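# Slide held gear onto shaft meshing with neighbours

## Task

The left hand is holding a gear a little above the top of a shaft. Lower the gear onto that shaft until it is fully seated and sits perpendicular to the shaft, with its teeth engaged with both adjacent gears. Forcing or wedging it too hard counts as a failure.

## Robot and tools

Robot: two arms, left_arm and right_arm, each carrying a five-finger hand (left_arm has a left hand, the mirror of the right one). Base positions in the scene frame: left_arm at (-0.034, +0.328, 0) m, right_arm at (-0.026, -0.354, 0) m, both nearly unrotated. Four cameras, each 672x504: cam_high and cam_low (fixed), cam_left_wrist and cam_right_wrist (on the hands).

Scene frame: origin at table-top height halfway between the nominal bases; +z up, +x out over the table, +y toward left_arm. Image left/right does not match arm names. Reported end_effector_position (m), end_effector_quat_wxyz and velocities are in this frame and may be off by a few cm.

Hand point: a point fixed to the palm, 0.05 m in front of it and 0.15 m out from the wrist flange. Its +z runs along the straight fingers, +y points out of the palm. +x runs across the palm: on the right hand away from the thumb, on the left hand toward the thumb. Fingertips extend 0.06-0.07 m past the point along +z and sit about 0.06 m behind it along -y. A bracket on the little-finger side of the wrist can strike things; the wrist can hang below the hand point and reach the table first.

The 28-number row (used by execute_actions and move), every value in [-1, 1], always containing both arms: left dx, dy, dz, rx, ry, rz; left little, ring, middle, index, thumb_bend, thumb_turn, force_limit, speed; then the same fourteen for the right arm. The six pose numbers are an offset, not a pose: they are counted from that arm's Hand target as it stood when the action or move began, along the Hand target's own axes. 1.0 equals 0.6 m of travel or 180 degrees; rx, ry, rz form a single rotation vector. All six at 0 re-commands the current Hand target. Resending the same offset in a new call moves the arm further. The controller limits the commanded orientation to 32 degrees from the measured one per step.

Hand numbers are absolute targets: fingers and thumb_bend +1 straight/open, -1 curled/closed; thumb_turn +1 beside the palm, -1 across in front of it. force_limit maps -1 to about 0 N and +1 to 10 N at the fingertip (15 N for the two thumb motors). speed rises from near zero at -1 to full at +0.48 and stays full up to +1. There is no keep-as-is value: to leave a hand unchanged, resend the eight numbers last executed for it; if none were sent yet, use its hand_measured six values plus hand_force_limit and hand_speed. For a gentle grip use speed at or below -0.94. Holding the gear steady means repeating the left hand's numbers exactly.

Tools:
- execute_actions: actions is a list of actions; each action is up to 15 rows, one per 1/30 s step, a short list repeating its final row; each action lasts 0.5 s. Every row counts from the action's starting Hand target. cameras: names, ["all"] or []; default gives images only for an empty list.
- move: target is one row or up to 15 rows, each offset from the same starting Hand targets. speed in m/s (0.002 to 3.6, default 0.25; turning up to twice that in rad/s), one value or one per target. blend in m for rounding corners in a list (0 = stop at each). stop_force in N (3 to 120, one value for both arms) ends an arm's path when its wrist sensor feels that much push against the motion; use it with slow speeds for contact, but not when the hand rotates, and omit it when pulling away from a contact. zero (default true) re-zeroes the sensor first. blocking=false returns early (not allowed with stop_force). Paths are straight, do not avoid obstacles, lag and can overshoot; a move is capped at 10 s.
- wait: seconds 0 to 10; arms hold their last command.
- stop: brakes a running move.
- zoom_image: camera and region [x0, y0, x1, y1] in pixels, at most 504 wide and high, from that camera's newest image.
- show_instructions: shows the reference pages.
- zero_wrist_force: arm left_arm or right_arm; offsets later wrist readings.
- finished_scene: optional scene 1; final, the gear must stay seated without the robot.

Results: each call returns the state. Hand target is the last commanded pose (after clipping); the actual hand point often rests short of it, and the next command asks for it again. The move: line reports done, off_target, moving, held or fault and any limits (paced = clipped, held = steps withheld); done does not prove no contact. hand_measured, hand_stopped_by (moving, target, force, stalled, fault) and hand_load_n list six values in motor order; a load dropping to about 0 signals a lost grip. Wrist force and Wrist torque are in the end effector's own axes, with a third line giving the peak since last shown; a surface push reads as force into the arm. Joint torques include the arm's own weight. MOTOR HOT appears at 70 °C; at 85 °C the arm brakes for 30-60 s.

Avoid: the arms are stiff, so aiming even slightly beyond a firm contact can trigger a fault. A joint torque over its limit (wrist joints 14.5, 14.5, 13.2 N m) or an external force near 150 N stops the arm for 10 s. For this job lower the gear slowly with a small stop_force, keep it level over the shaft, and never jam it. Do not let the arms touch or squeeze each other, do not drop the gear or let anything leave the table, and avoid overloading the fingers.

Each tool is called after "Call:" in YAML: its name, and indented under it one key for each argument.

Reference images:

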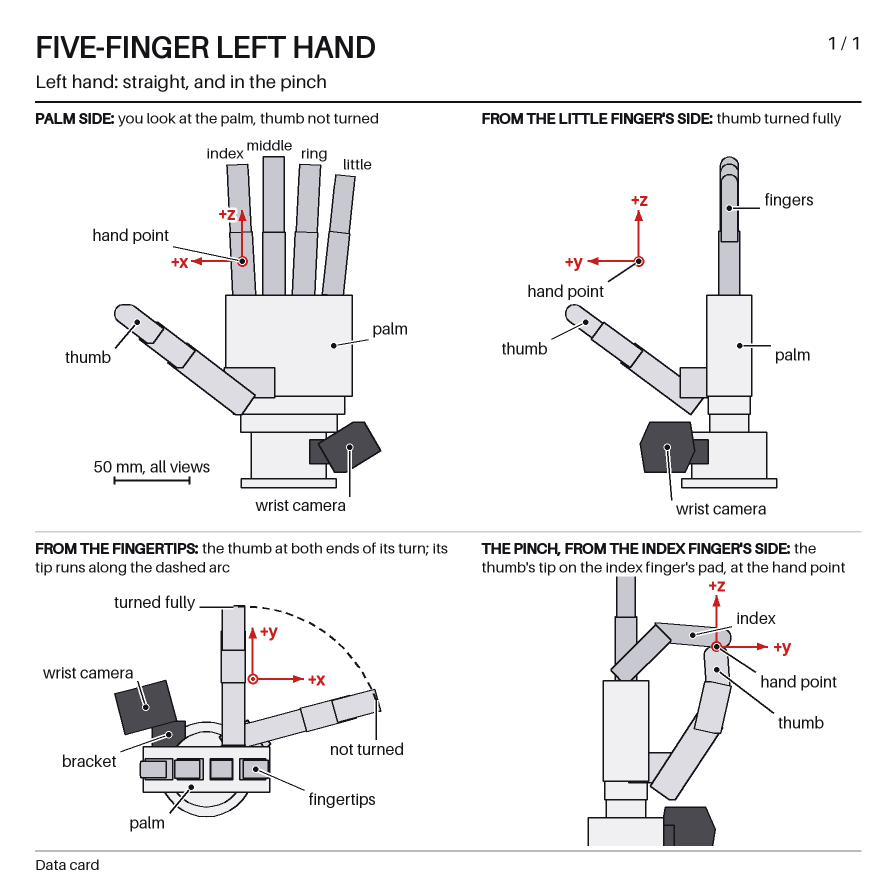

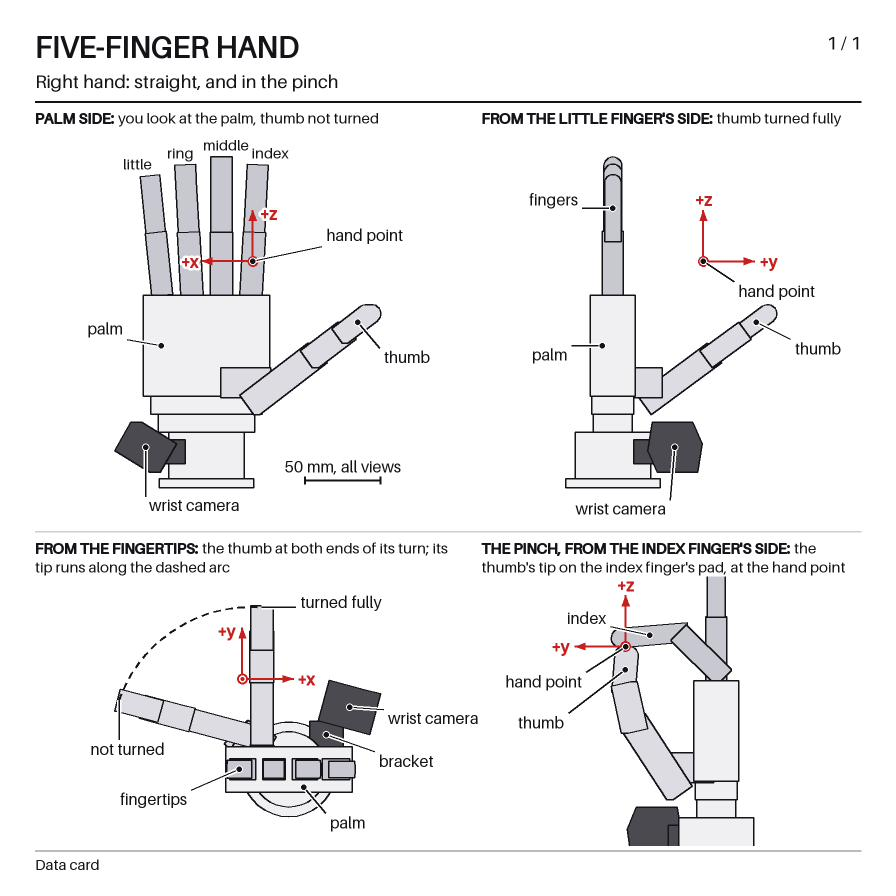

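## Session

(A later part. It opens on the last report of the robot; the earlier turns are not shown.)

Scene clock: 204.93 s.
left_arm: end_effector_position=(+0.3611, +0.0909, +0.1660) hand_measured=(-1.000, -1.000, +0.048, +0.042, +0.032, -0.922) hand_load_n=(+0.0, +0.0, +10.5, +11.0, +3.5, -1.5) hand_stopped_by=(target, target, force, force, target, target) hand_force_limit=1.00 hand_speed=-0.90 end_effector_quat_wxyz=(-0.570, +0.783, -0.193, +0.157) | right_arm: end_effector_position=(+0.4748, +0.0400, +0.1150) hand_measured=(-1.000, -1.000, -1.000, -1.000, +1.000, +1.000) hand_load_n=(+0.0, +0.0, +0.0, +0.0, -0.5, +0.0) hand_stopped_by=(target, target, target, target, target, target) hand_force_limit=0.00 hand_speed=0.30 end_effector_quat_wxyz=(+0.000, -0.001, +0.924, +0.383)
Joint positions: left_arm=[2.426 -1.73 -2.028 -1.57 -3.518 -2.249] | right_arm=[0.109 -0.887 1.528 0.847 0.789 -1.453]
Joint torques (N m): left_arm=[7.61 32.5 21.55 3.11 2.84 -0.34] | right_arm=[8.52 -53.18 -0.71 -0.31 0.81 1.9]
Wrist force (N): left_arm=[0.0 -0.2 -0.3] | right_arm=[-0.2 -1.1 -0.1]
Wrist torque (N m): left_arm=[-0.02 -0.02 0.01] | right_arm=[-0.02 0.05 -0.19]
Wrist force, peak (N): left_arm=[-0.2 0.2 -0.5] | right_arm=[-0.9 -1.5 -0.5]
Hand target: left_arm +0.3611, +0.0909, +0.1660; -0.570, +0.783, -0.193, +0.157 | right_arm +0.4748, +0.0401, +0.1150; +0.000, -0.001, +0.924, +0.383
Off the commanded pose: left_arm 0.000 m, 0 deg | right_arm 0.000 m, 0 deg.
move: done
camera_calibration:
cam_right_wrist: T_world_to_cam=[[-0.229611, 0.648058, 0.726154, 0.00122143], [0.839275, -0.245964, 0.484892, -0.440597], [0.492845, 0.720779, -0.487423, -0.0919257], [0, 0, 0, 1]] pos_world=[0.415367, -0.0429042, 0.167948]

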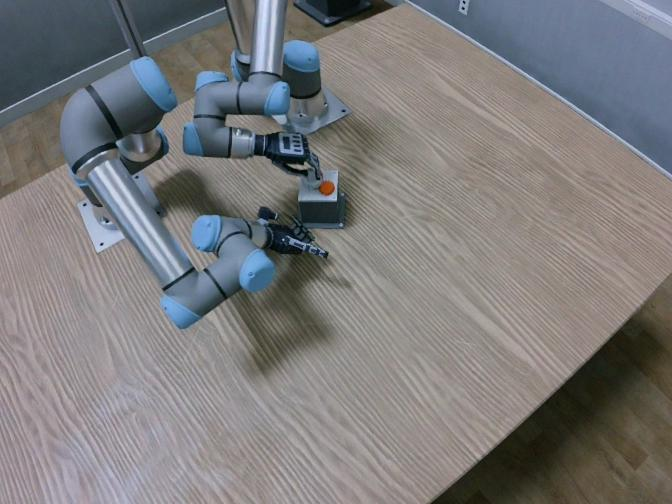

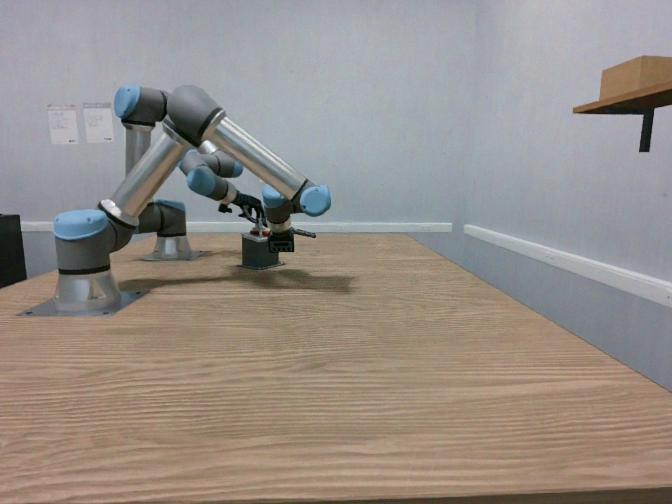

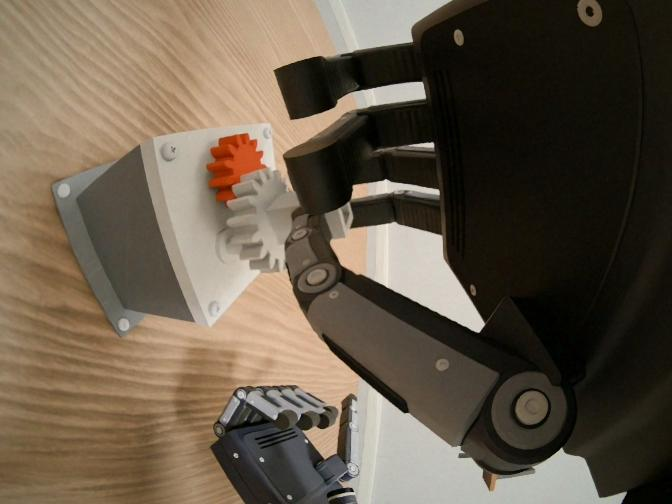

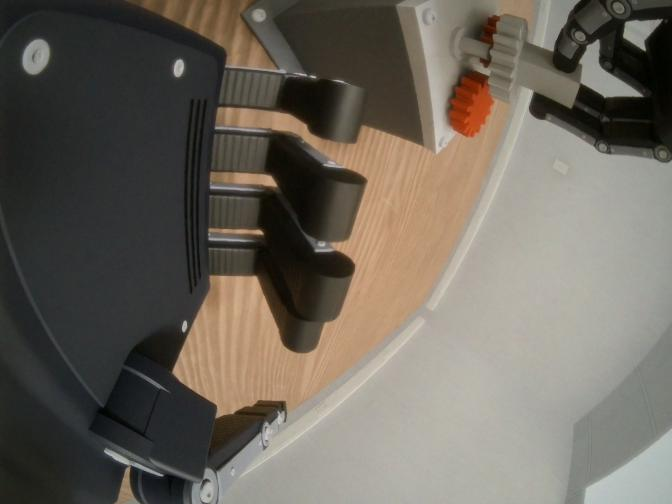

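Call:
zoom_image:
  camera: "cam_right_wrist"
  region: [440, 5, 540, 145]

Call:
zoom_image:
  camera: "cam_right_wrist"
  region: [450, 15, 500, 75]

Call:
zoom_image:
  camera: "cam_right_wrist"
  region: [480, 5, 530, 65]

Call:
zoom_image:
  camera: "cam_right_wrist"
  region: [480, 55, 530, 115]

Call:
zoom_image:
  camera: "cam_right_wrist"
  region: [440, 65, 500, 145]

Scaled by 3.600 from the camera's 672x504 image, which has a finer 960x720 frame.

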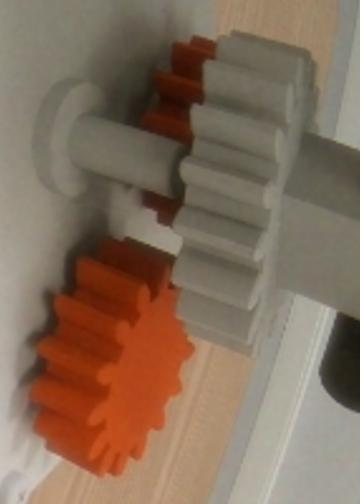

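Scaled by 8.400 from the camera's 672x504 image, which has a finer 960x720 frame.

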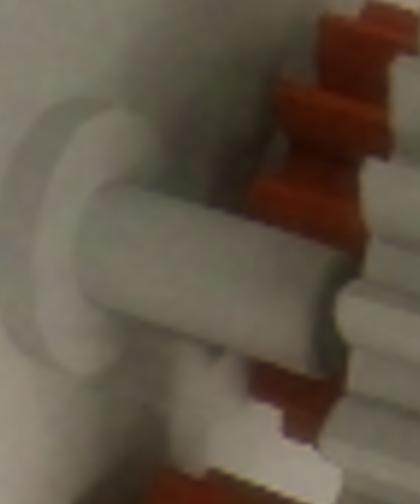

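Scaled by 8.400 from the camera's 672x504 image, which has a finer 960x720 frame.

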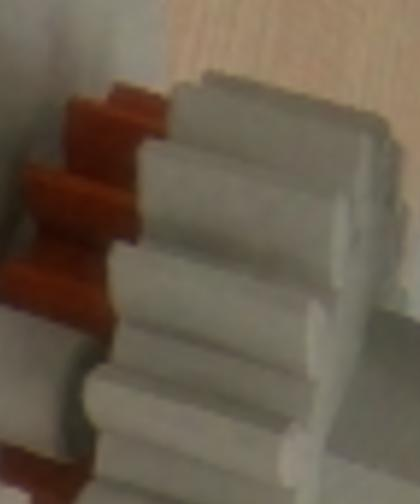

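Scaled by 8.400 from the camera's 672x504 image, which has a finer 960x720 frame.

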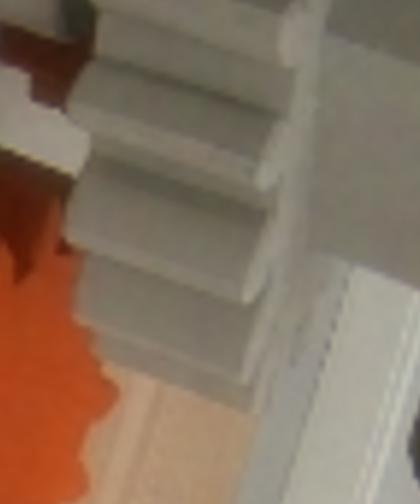

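Scaled by 6.300 from the camera's 672x504 image, which has a finer 960x720 frame.

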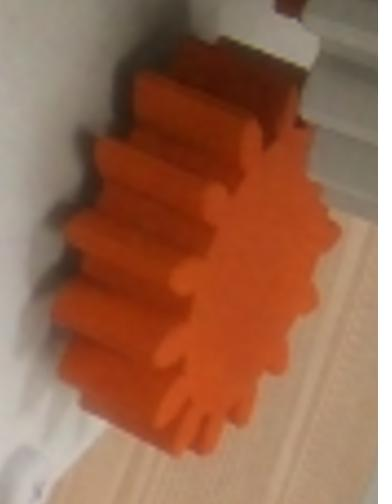

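Call:
zoom_image:
  camera: "cam_left_wrist"
  region: [200, 128, 270, 208]

Call:
zoom_image:
  camera: "cam_left_wrist"
  region: [220, 160, 300, 220]

Call:
zoom_image:
  camera: "cam_left_wrist"
  region: [220, 210, 300, 280]

Scaled by 6.300 from the camera's 672x504 image, which has a finer 960x720 frame.

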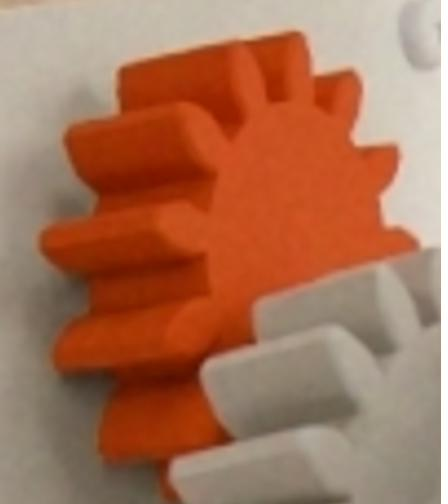

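Scaled by 6.300 from the camera's 672x504 image, which has a finer 960x720 frame.

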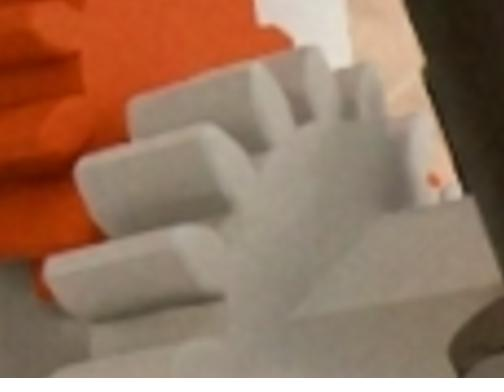

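Scaled by 6.300 from the camera's 672x504 image, which has a finer 960x720 frame.

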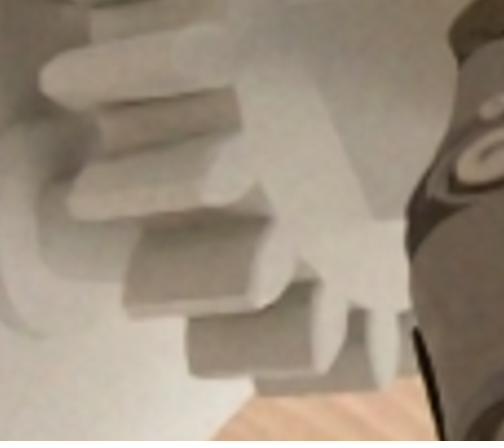

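Call:
move:
  target: [0.0015,-0.0556,-0.0175,0,0,0,-1,-1,0.048,0.040,0.032,-0.922,1.0,-0.9,0,0,0,0,0,0,-1,-1,-1,-1,1,1,0,0.3]
  speed: 0.05
  cameras: ["all"]

Call:
zoom_image:
  camera: "cam_right_wrist"
  region: [440, 5, 540, 145]

Call:
zoom_image:
  camera: "cam_left_wrist"
  region: [140, 120, 300, 300]

Scene clock: 264.33 s.
left_arm: end_effector_position=(+0.3611, +0.0910, +0.2009) hand_measured=(-1.000, -1.000, +0.048, +0.042, +0.032, -0.922) hand_load_n=(+0.0, +0.0, +10.0, +11.0, +3.5, -1.0) hand_stopped_by=(target, target, force, force, target, target) hand_force_limit=1.00 hand_speed=-0.90 end_effector_quat_wxyz=(-0.570, +0.783, -0.193, +0.157) | right_arm: end_effector_position=(+0.4748, +0.0401, +0.1150) hand_measured=(-1.000, -1.000, -1.000, -1.000, +1.000, +1.000) hand_load_n=(+0.0, +0.5, +0.0, +0.0, +0.0, +0.0) hand_stopped_by=(target, target, target, target, target, target) hand_force_limit=0.00 hand_speed=0.30 end_effector_quat_wxyz=(+0.000, -0.001, +0.924, +0.383)
Joint positions: left_arm=[2.427 -1.682 -1.979 -1.667 -3.518 -2.248] | right_arm=[0.109 -0.888 1.528 0.847 0.789 -1.453]
Joint torques (N m): left_arm=[-9.11 33.78 31.34 -0.26 0.11 -2.17] | right_arm=[7.01 -53.3 -1.13 -0.23 0.81 1.84]
Wrist force (N): left_arm=[-0.4 0.3 -0.2] | right_arm=[-0.4 -1.0 -0.1]
Wrist torque (N m): left_arm=[0.03 0.04 -0.01] | right_arm=[0.01 0.09 -0.19]
Wrist force, peak (N): left_arm=[-0.1 -0.2 -0.5] | right_arm=[-0.5 -1.2 0.0]
Hand target: left_arm +0.3611, +0.0909, +0.2010; -0.570, +0.783, -0.193, +0.157 | right_arm +0.4748, +0.0401, +0.1150; +0.000, -0.001, +0.924, +0.383
Off the commanded pose: left_arm 0.000 m, 0 deg | right_arm 0.000 m, 0 deg.
move: done
camera_calibration:
cam_left_wrist: T_world_to_cam=[[0.327535, 0.0864319, 0.940877, -0.321401], [0.413606, -0.908442, -0.0605306, -0.0641849], [0.849501, 0.408978, -0.333295, -0.166359], [0, 0, 0, 1]] pos_world=[0.273139, 0.0375083, 0.243067]
cam_right_wrist: T_world_to_cam=[[-0.229544, 0.648095, 0.726142, 0.00113177], [0.839272, -0.246009, 0.484873, -0.44057], [0.492881, 0.72073, -0.487459, -0.0920085], [0, 0, 0, 1]] pos_world=[0.415367, -0.0428041, 0.167948]

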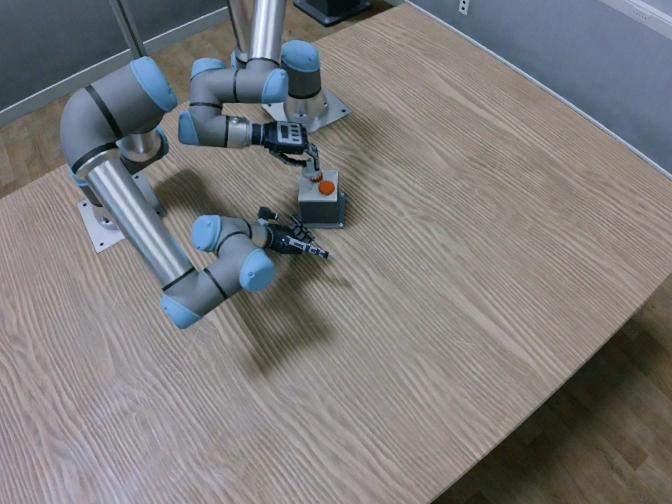

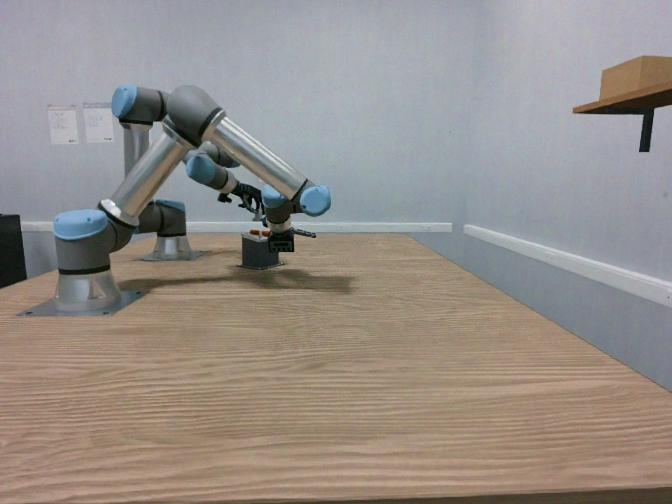

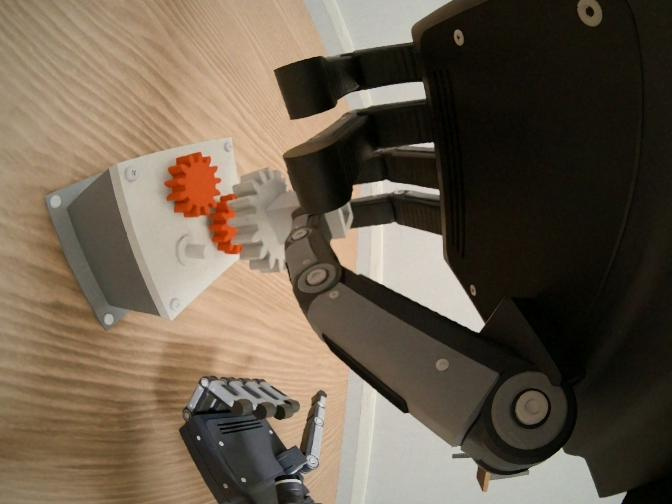

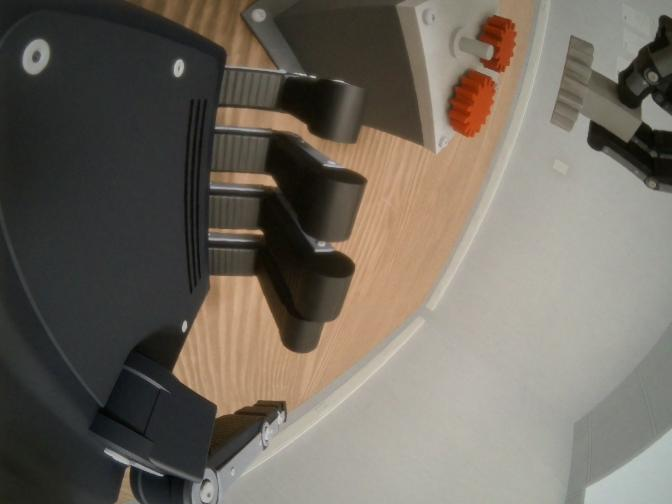

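Scaled by 3.600 from the camera's 672x504 image, which has a finer 960x720 frame.

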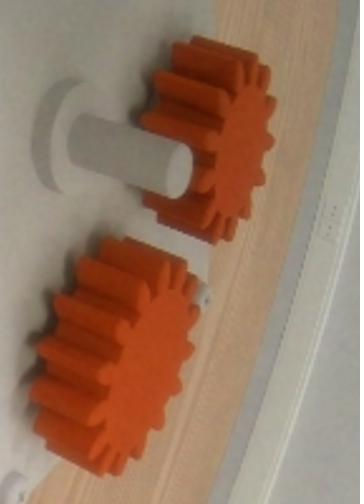

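Scaled by 2.800 from the camera's 672x504 image, which has a finer 960x720 frame.

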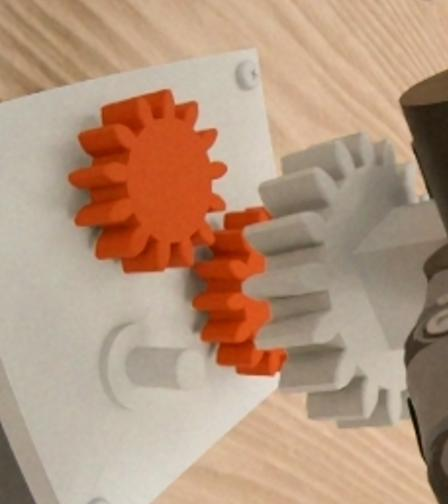

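Call:
zoom_image:
  camera: "cam_left_wrist"
  region: [170, 225, 220, 275]

Call:
zoom_image:
  camera: "cam_left_wrist"
  region: [155, 145, 235, 225]

Call:
zoom_image:
  camera: "cam_left_wrist"
  region: [30, 120, 250, 340]

Call:
zoom_image:
  camera: "cam_right_wrist"
  region: [445, 15, 505, 75]

Call:
zoom_image:
  camera: "cam_right_wrist"
  region: [545, 20, 665, 150]

Scaled by 10.080 from the camera's 672x504 image, which has a finer 960x720 frame.

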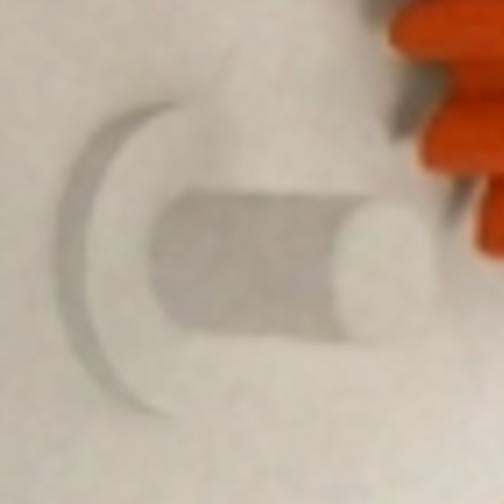

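Scaled by 6.300 from the camera's 672x504 image, which has a finer 960x720 frame.

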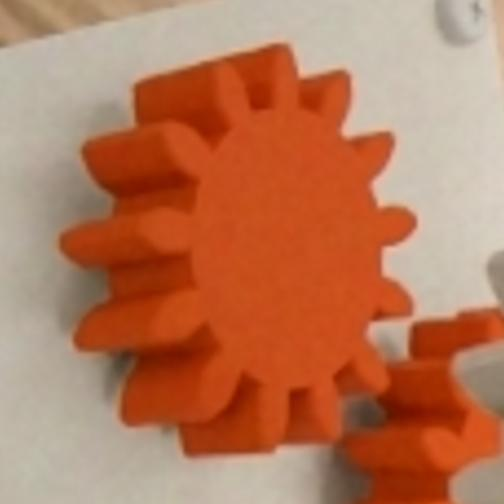

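Scaled by 2.291 from the camera's 672x504 image, which has a finer 960x720 frame.

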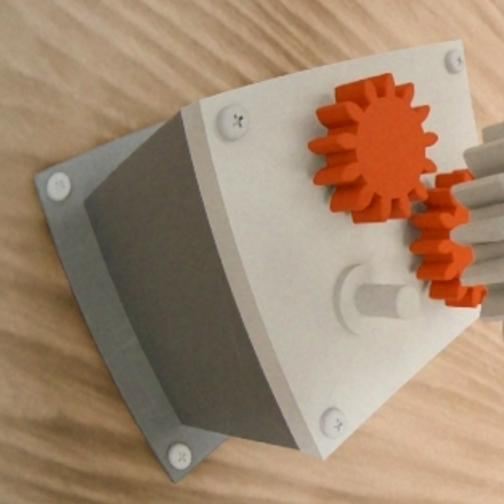

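Scaled by 8.400 from the camera's 672x504 image, which has a finer 960x720 frame.

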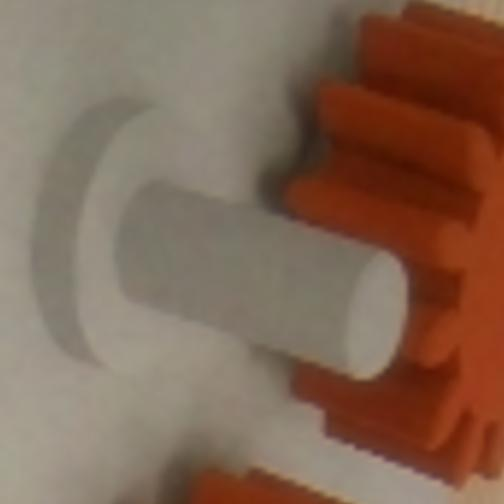

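Scaled by 3.877 from the camera's 672x504 image, which has a finer 960x720 frame.

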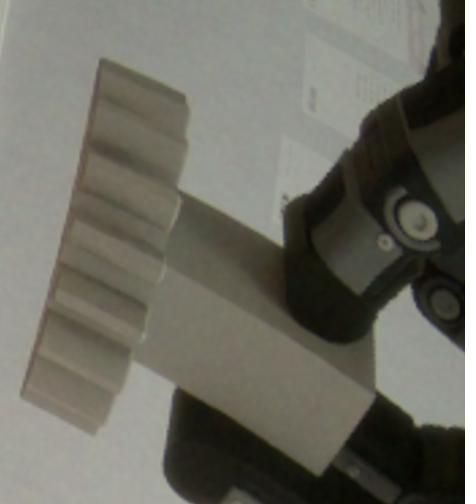

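Call:
zoom_image:
  camera: "cam_right_wrist"
  region: [545, 25, 605, 85]

Call:
zoom_image:
  camera: "cam_right_wrist"
  region: [545, 75, 605, 135]

Call:
zoom_image:
  camera: "cam_right_wrist"
  region: [580, 60, 650, 150]

Scaled by 8.400 from the camera's 672x504 image, which has a finer 960x720 frame.

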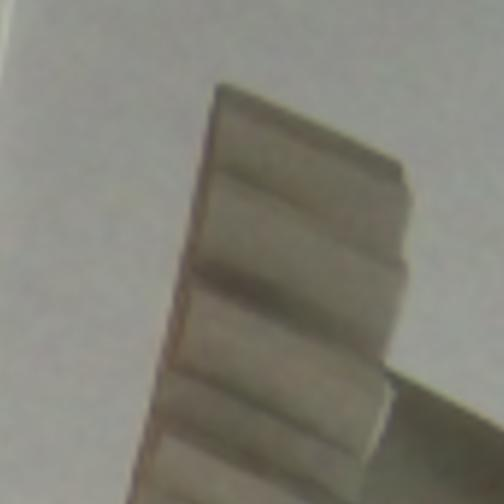

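Scaled by 8.400 from the camera's 672x504 image, which has a finer 960x720 frame.

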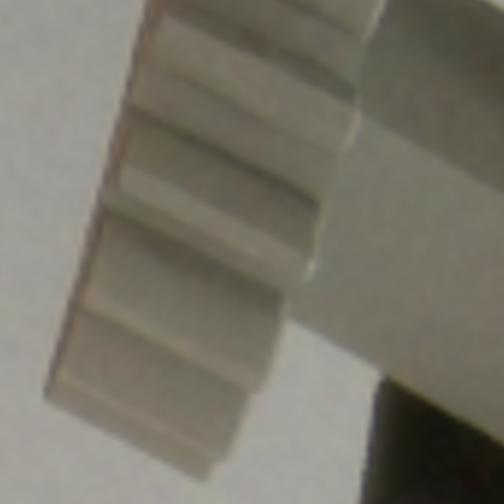

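Scaled by 5.600 from the camera's 672x504 image, which has a finer 960x720 frame.

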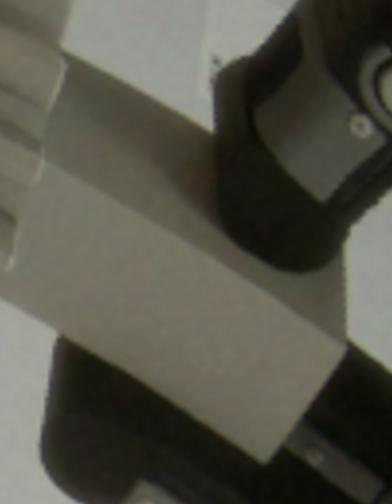

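Call:
zoom_image:
  camera: "cam_left_wrist"
  region: [255, 175, 365, 265]

Call:
zoom_image:
  camera: "cam_left_wrist"
  region: [220, 160, 290, 280]

Scaled by 4.582 from the camera's 672x504 image, which has a finer 960x720 frame.

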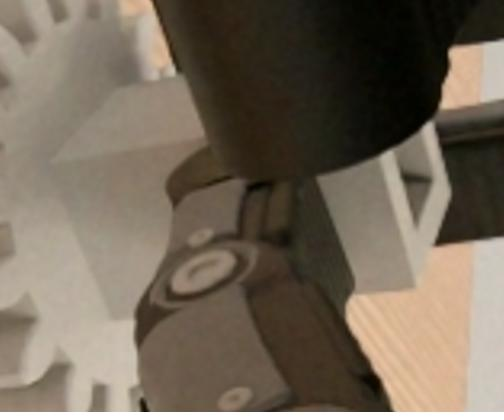

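Scaled by 4.200 from the camera's 672x504 image, which has a finer 960x720 frame.

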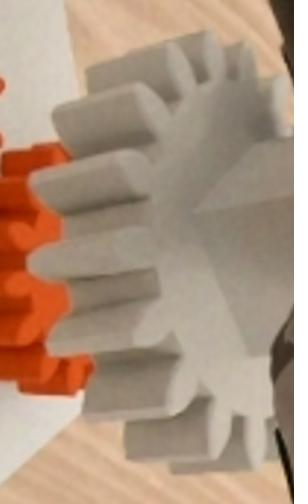

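Call:
move:
  target: [0,0,0,-0.00667,-0.01145,0.03574,-1,-1,0.048,0.040,0.032,-0.922,1.0,-0.9,0,0,0,0,0,0,-1,-1,-1,-1,1,1,0,0.3]
  speed: 0.05
  cameras: ["cam_left_wrist", "cam_right_wrist"]

Call:
zoom_image:
  camera: "cam_right_wrist"
  region: [545, 20, 665, 150]

Call:
zoom_image:
  camera: "cam_left_wrist"
  region: [140, 120, 300, 300]

Scene clock: 313.97 s.
left_arm: end_effector_position=(+0.3610, +0.0909, +0.2010) hand_measured=(-1.000, -1.000, +0.048, +0.042, +0.032, -0.922) hand_load_n=(+0.0, +0.0, +10.0, +11.5, +3.5, -1.0) hand_stopped_by=(target, target, force, force, target, target) hand_force_limit=1.00 hand_speed=-0.90 end_effector_quat_wxyz=(-0.573, +0.779, -0.228, +0.109) | right_arm: end_effector_position=(+0.4748, +0.0401, +0.1150) hand_measured=(-1.000, -1.000, -1.000, -1.000, +1.000, +1.000) hand_load_n=(+0.0, +0.0, +0.0, +0.0, +0.0, +0.0) hand_stopped_by=(target, target, target, target, target, target) hand_force_limit=0.00 hand_speed=0.30 end_effector_quat_wxyz=(+0.000, -0.001, +0.924, +0.383)
Joint positions: left_arm=[2.44 -1.702 -1.929 -1.715 -3.548 -2.149] | right_arm=[0.109 -0.888 1.528 0.847 0.789 -1.453]
Joint torques (N m): left_arm=[11.18 15.16 31.09 -0.36 -0.24 2.69] | right_arm=[7.2 -53.41 -1.16 -0.26 0.84 1.78]
Wrist force (N): left_arm=[-0.1 -0.1 0.3] | right_arm=[-0.7 -0.9 0.2]
Wrist torque (N m): left_arm=[-0.03 0.06 -0.06] | right_arm=[0.01 0.12 -0.21]
Wrist force, peak (N): left_arm=[-0.5 0.1 -0.3] | right_arm=[-0.6 -1.2 0.1]
Hand target: left_arm +0.3611, +0.0909, +0.2010; -0.573, +0.779, -0.228, +0.109 | right_arm +0.4748, +0.0401, +0.1150; +0.000, -0.001, +0.924, +0.383
Off the commanded pose: left_arm 0.000 m, 0 deg | right_arm 0.000 m, 0 deg.
move: done
camera_calibration:
cam_left_wrist: T_world_to_cam=[[0.431664, 0.0511299, 0.900584, -0.347792], [0.402238, -0.904543, -0.141444, -0.0442014], [0.807385, 0.423306, -0.411025, -0.13679], [0, 0, 0, 1]] pos_world=[0.278351, 0.0357046, 0.25074]
cam_right_wrist: T_world_to_cam=[[-0.229544, 0.648095, 0.726142, 0.00113177], [0.839272, -0.246009, 0.484873, -0.44057], [0.492881, 0.72073, -0.487459, -0.0920085], [0, 0, 0, 1]] pos_world=[0.415367, -0.0428041, 0.167948]
Images, in order (width x height): cam_left_wrist 672x504, cam_right_wrist 672x504.

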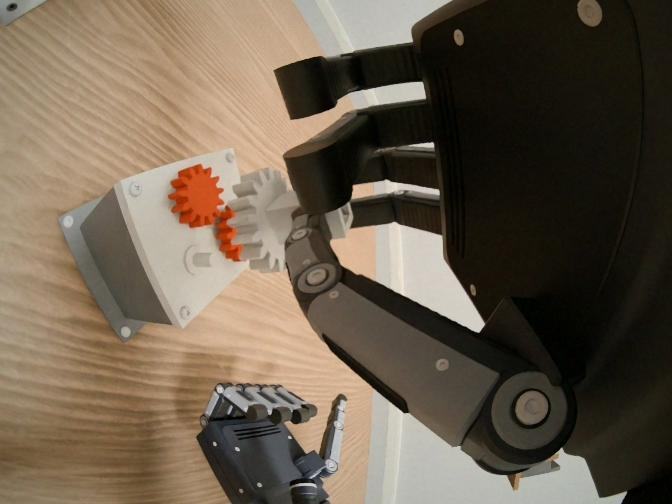

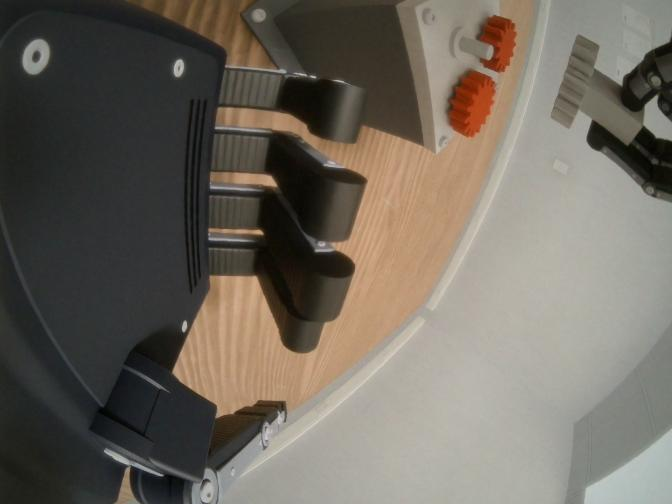

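Scaled by 3.877 from the camera's 672x504 image, which has a finer 960x720 frame.

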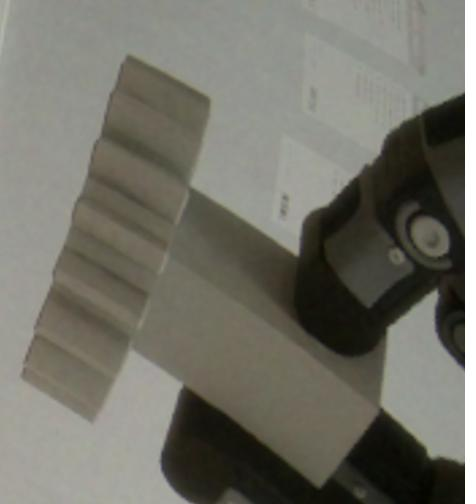

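Scaled by 2.800 from the camera's 672x504 image, which has a finer 960x720 frame.

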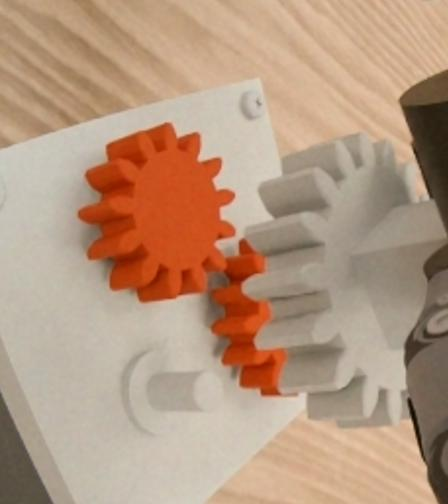

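Call:
zoom_image:
  camera: "cam_left_wrist"
  region: [175, 230, 225, 280]

Call:
zoom_image:
  camera: "cam_left_wrist"
  region: [210, 160, 300, 280]

Call:
zoom_image:
  camera: "cam_left_wrist"
  region: [160, 155, 250, 235]

Call:
zoom_image:
  camera: "cam_right_wrist"
  region: [545, 20, 605, 80]

Call:
zoom_image:
  camera: "cam_right_wrist"
  region: [545, 70, 605, 130]

Scaled by 10.080 from the camera's 672x504 image, which has a finer 960x720 frame.

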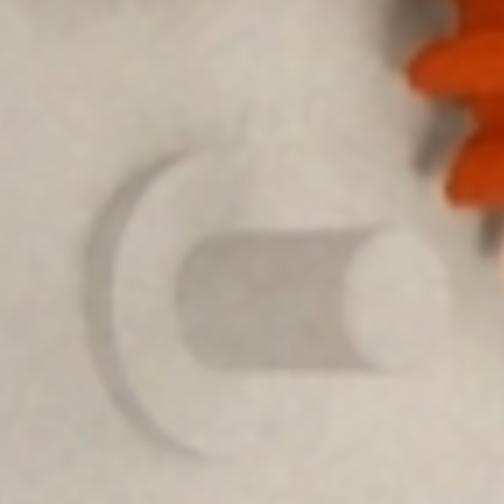

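Scaled by 4.200 from the camera's 672x504 image, which has a finer 960x720 frame.

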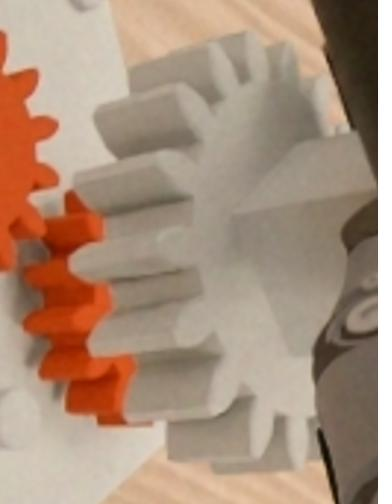

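Scaled by 5.600 from the camera's 672x504 image, which has a finer 960x720 frame.

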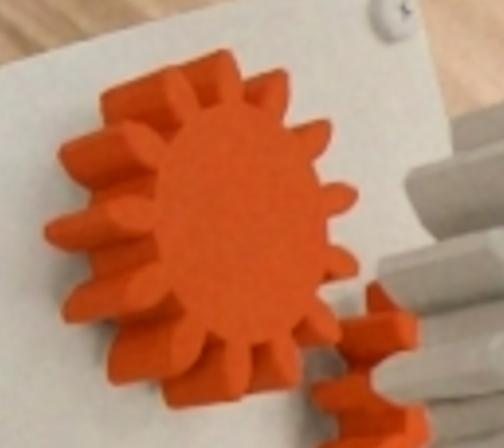

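Scaled by 8.400 from the camera's 672x504 image, which has a finer 960x720 frame.

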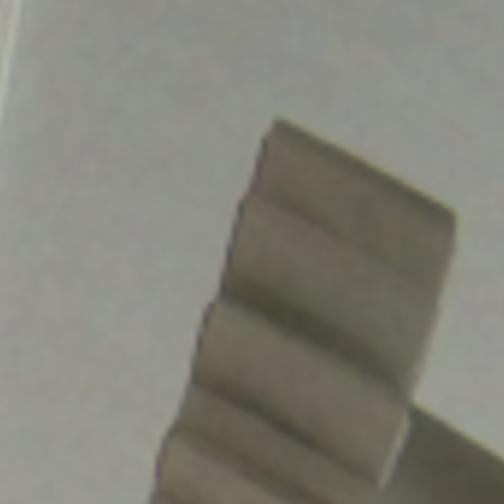

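Scaled by 8.400 from the camera's 672x504 image, which has a finer 960x720 frame.

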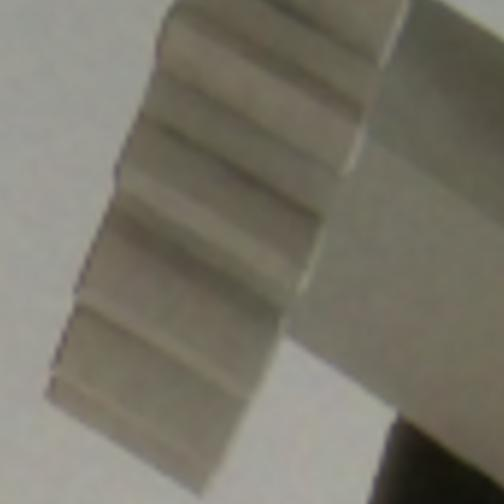

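Call:
zoom_image:
  camera: "cam_left_wrist"
  region: [120, 170, 160, 210]

Call:
zoom_image:
  camera: "cam_left_wrist"
  region: [165, 290, 205, 330]

Call:
zoom_image:
  camera: "cam_left_wrist"
  region: [210, 135, 250, 175]

Call:
zoom_image:
  camera: "cam_left_wrist"
  region: [50, 200, 90, 240]

Call:
zoom_image:
  camera: "cam_left_wrist"
  region: [105, 310, 145, 350]

Scaled by 12.600 from the camera's 672x504 image, which has a finer 960x720 frame.

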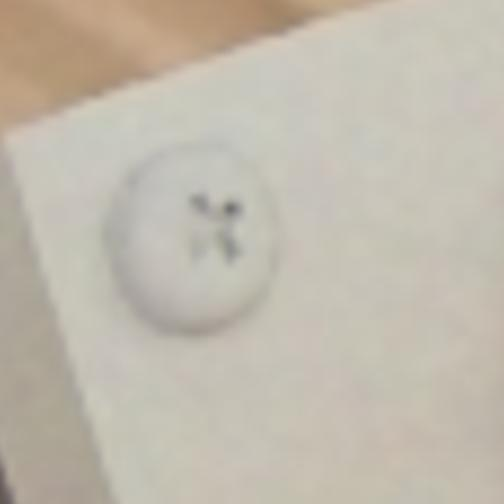

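Scaled by 12.600 from the camera's 672x504 image, which has a finer 960x720 frame.

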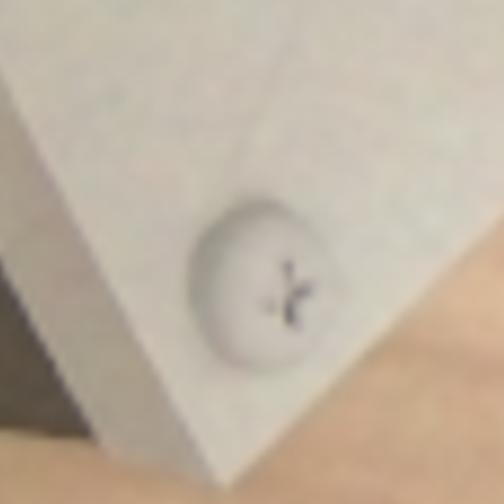

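Scaled by 12.600 from the camera's 672x504 image, which has a finer 960x720 frame.

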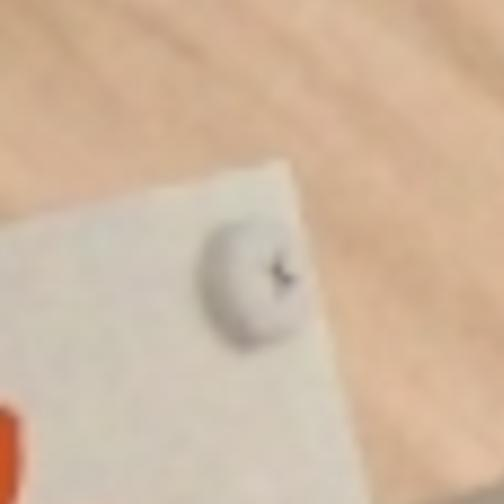

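Scaled by 12.600 from the camera's 672x504 image, which has a finer 960x720 frame.

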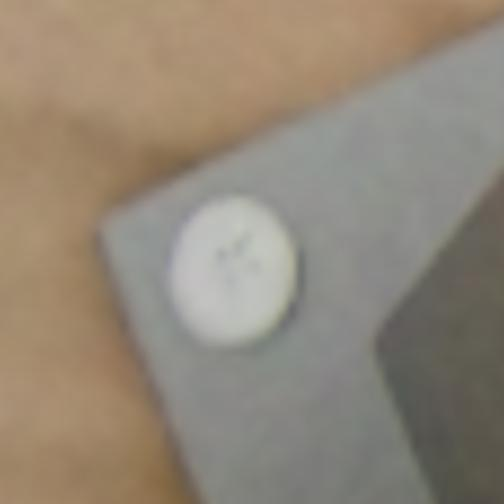

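Scaled by 12.600 from the camera's 672x504 image, which has a finer 960x720 frame.

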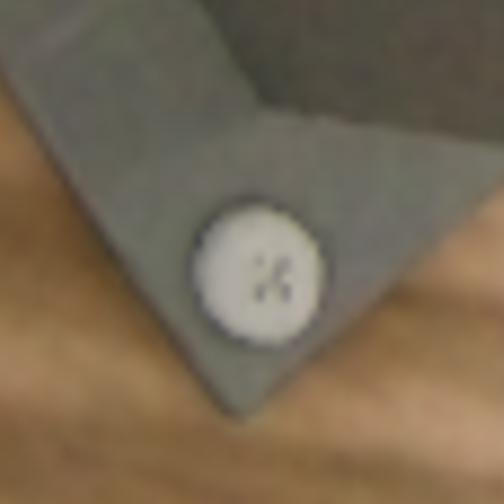

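Call:
move:
  target: [-0.0076,-0.0785,-0.0265,0,0,0,-1,-1,0.048,0.040,0.032,-0.922,1.0,-0.9,0,0,0,0,0,0,-1,-1,-1,-1,1,1,0,0.3]
  speed: 0.1
  cameras: ["cam_left_wrist"]

Scene clock: 365.30 s.
left_arm: end_effector_position=(+0.3612, +0.0909, +0.2216) hand_measured=(-1.000, -1.000, +0.048, +0.042, +0.032, -0.922) hand_load_n=(+0.0, +0.0, +10.0, +11.0, +3.5, -1.0) hand_stopped_by=(target, target, force, force, target, target) hand_force_limit=1.00 hand_speed=-0.90 end_effector_quat_wxyz=(-0.573, +0.780, -0.228, +0.109) end_effector_velocity=(+0.000, +0.000, -0.001) end_effector_angular_velocity=(-0.001, -0.001, +0.001) | right_arm: end_effector_position=(+0.4748, +0.0401, +0.1150) hand_measured=(-1.000, -1.000, -1.000, -1.000, +1.000, +1.000) hand_load_n=(+0.0, +0.0, +0.0, +0.0, -0.5, +0.0) hand_stopped_by=(target, target, target, target, target, target) hand_force_limit=0.00 hand_speed=0.30 end_effector_quat_wxyz=(+0.000, -0.001, +0.924, +0.383)
Joint positions: left_arm=[2.44 -1.678 -1.899 -1.765 -3.548 -2.145] | right_arm=[0.109 -0.888 1.528 0.847 0.789 -1.453]
Joint velocities: left_arm=[0.001 -0.001 -0.002 0.005 0 -0.001] | right_arm=[within noise]
Joint torques (N m): left_arm=[1.79 15.64 8.97 3.77 0.04 -1.13] | right_arm=[7.23 -53.1 -1.01 -0.14 0.71 1.82]
Wrist force (N): left_arm=[0.1 0.3 0.1] | right_arm=[-0.6 -1.0 0.1]
Wrist torque (N m): left_arm=[0.03 0.01 -0.08] | right_arm=[0.01 0.11 -0.19]
Wrist force, peak (N): left_arm=[-0.1 -2.2 -0.7] | right_arm=[-0.7 -1.2 0.0]
Hand target: left_arm +0.3612, +0.0909, +0.2214; -0.573, +0.780, -0.228, +0.109 (not the last commanded pose) | right_arm +0.4748, +0.0401, +0.1150; +0.000, -0.001, +0.924, +0.383
Off the commanded pose: left_arm 0.029 m, 0 deg | right_arm 0.000 m, 0 deg.
move: held (left_arm; a check stopped the path); limits=held
pose unreachable (left arm): on one or more control steps of this call, first in action 0 (counted from 0), this arm could not follow its commanded pose, so it was not sent that pose on those steps. It may still have moved: this result reports where it is.
cause: moving toward the commanded pose would bring a part of the arm too close to another arm (a part of this arm just beyond joint 5 (wrist 2) and a part of the right arm just beyond its joint 2 (shoulder lift), at the place that arm is still heading or pushing toward).
camera_calibration:
cam_left_wrist: T_world_to_cam=[[0.431851, 0.0517655, 0.900458, -0.366434], [0.401402, -0.905065, -0.140478, -0.0412499], [0.807701, 0.422111, -0.411632, -0.128322], [0, 0, 0, 1]] pos_world=[0.278449, 0.035801, 0.271342]
Images, in order (width x height): cam_left_wrist 672x504.

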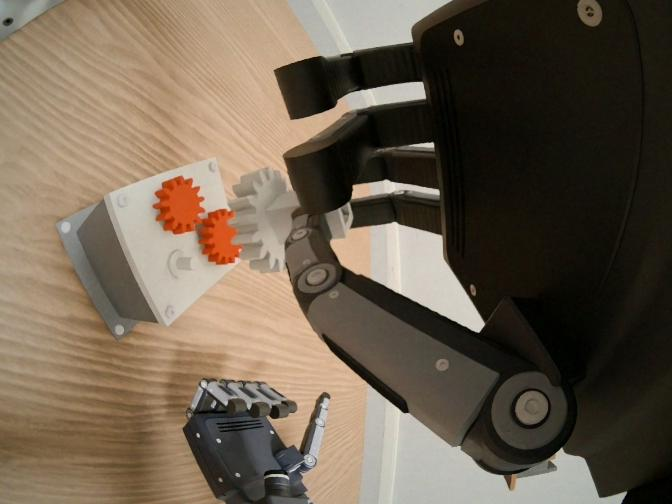

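Call:
move:
  target: [-0.0754,-0.0399,0.0347,0,0,0,-1,-1,0.048,0.040,0.032,-0.922,1.0,-0.9,0,0,0,0,0,0,-1,-1,-1,-1,1,1,0,0.3]
  speed: 0.1
  cameras: ["cam_left_wrist"]

Scene clock: 370.33 s.
left_arm: end_effector_position=(+0.3363, +0.1359, +0.2414) hand_measured=(-1.000, -1.000, +0.048, +0.042, +0.032, -0.922) hand_load_n=(+0.0, +0.0, +10.0, +11.0, +3.5, -1.5) hand_stopped_by=(target, target, force, force, target, target) hand_force_limit=1.00 hand_speed=-0.90 end_effector_quat_wxyz=(-0.573, +0.780, -0.228, +0.109) | right_arm: end_effector_position=(+0.4748, +0.0401, +0.1150) hand_measured=(-1.000, -1.000, -1.000, -1.000, +1.000, +1.000) hand_load_n=(+0.0, +0.0, +0.0, -0.5, +0.0, +0.0) hand_stopped_by=(target, target, target, target, target, target) hand_force_limit=0.00 hand_speed=0.30 end_effector_quat_wxyz=(+0.000, -0.001, +0.924, +0.383)
Joint positions: left_arm=[2.48 -1.53 -2.015 -1.716 -3.526 -2.058] | right_arm=[0.109 -0.888 1.528 0.847 0.789 -1.453]
Joint torques (N m): left_arm=[12.55 28.19 7.86 4 3.63 2.39] | right_arm=[7.06 -53.14 -0.51 -0.07 0.72 1.78]
Wrist force (N): left_arm=[-0.1 -0.2 -0.3] | right_arm=[-0.4 -1.1 -0.1]
Wrist torque (N m): left_arm=[-0.05 0.05 -0.04] | right_arm=[0.00 0.09 -0.20]
Wrist force, peak (N): left_arm=[-0.6 -0.4 -0.2] | right_arm=[-0.4 -1.3 -0.1]
Hand target: left_arm +0.3363, +0.1360, +0.2415; -0.573, +0.780, -0.228, +0.109 | right_arm +0.4748, +0.0401, +0.1150; +0.000, -0.001, +0.924, +0.383
Off the commanded pose: left_arm 0.000 m, 0 deg | right_arm 0.000 m, 0 deg.
move: done
camera_calibration:
cam_left_wrist: T_world_to_cam=[[0.431886, 0.0516886, 0.900446, -0.375838], [0.401366, -0.905069, -0.140555, 0.0122862], [0.807701, 0.422112, -0.411632, -0.119055], [0, 0, 0, 1]] pos_world=[0.253549, 0.0808009, 0.291142]
Images, in order (width x height): cam_left_wrist 672x504.

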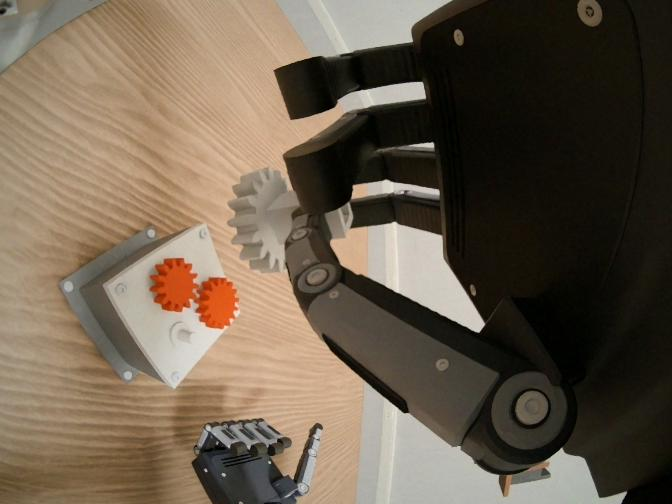

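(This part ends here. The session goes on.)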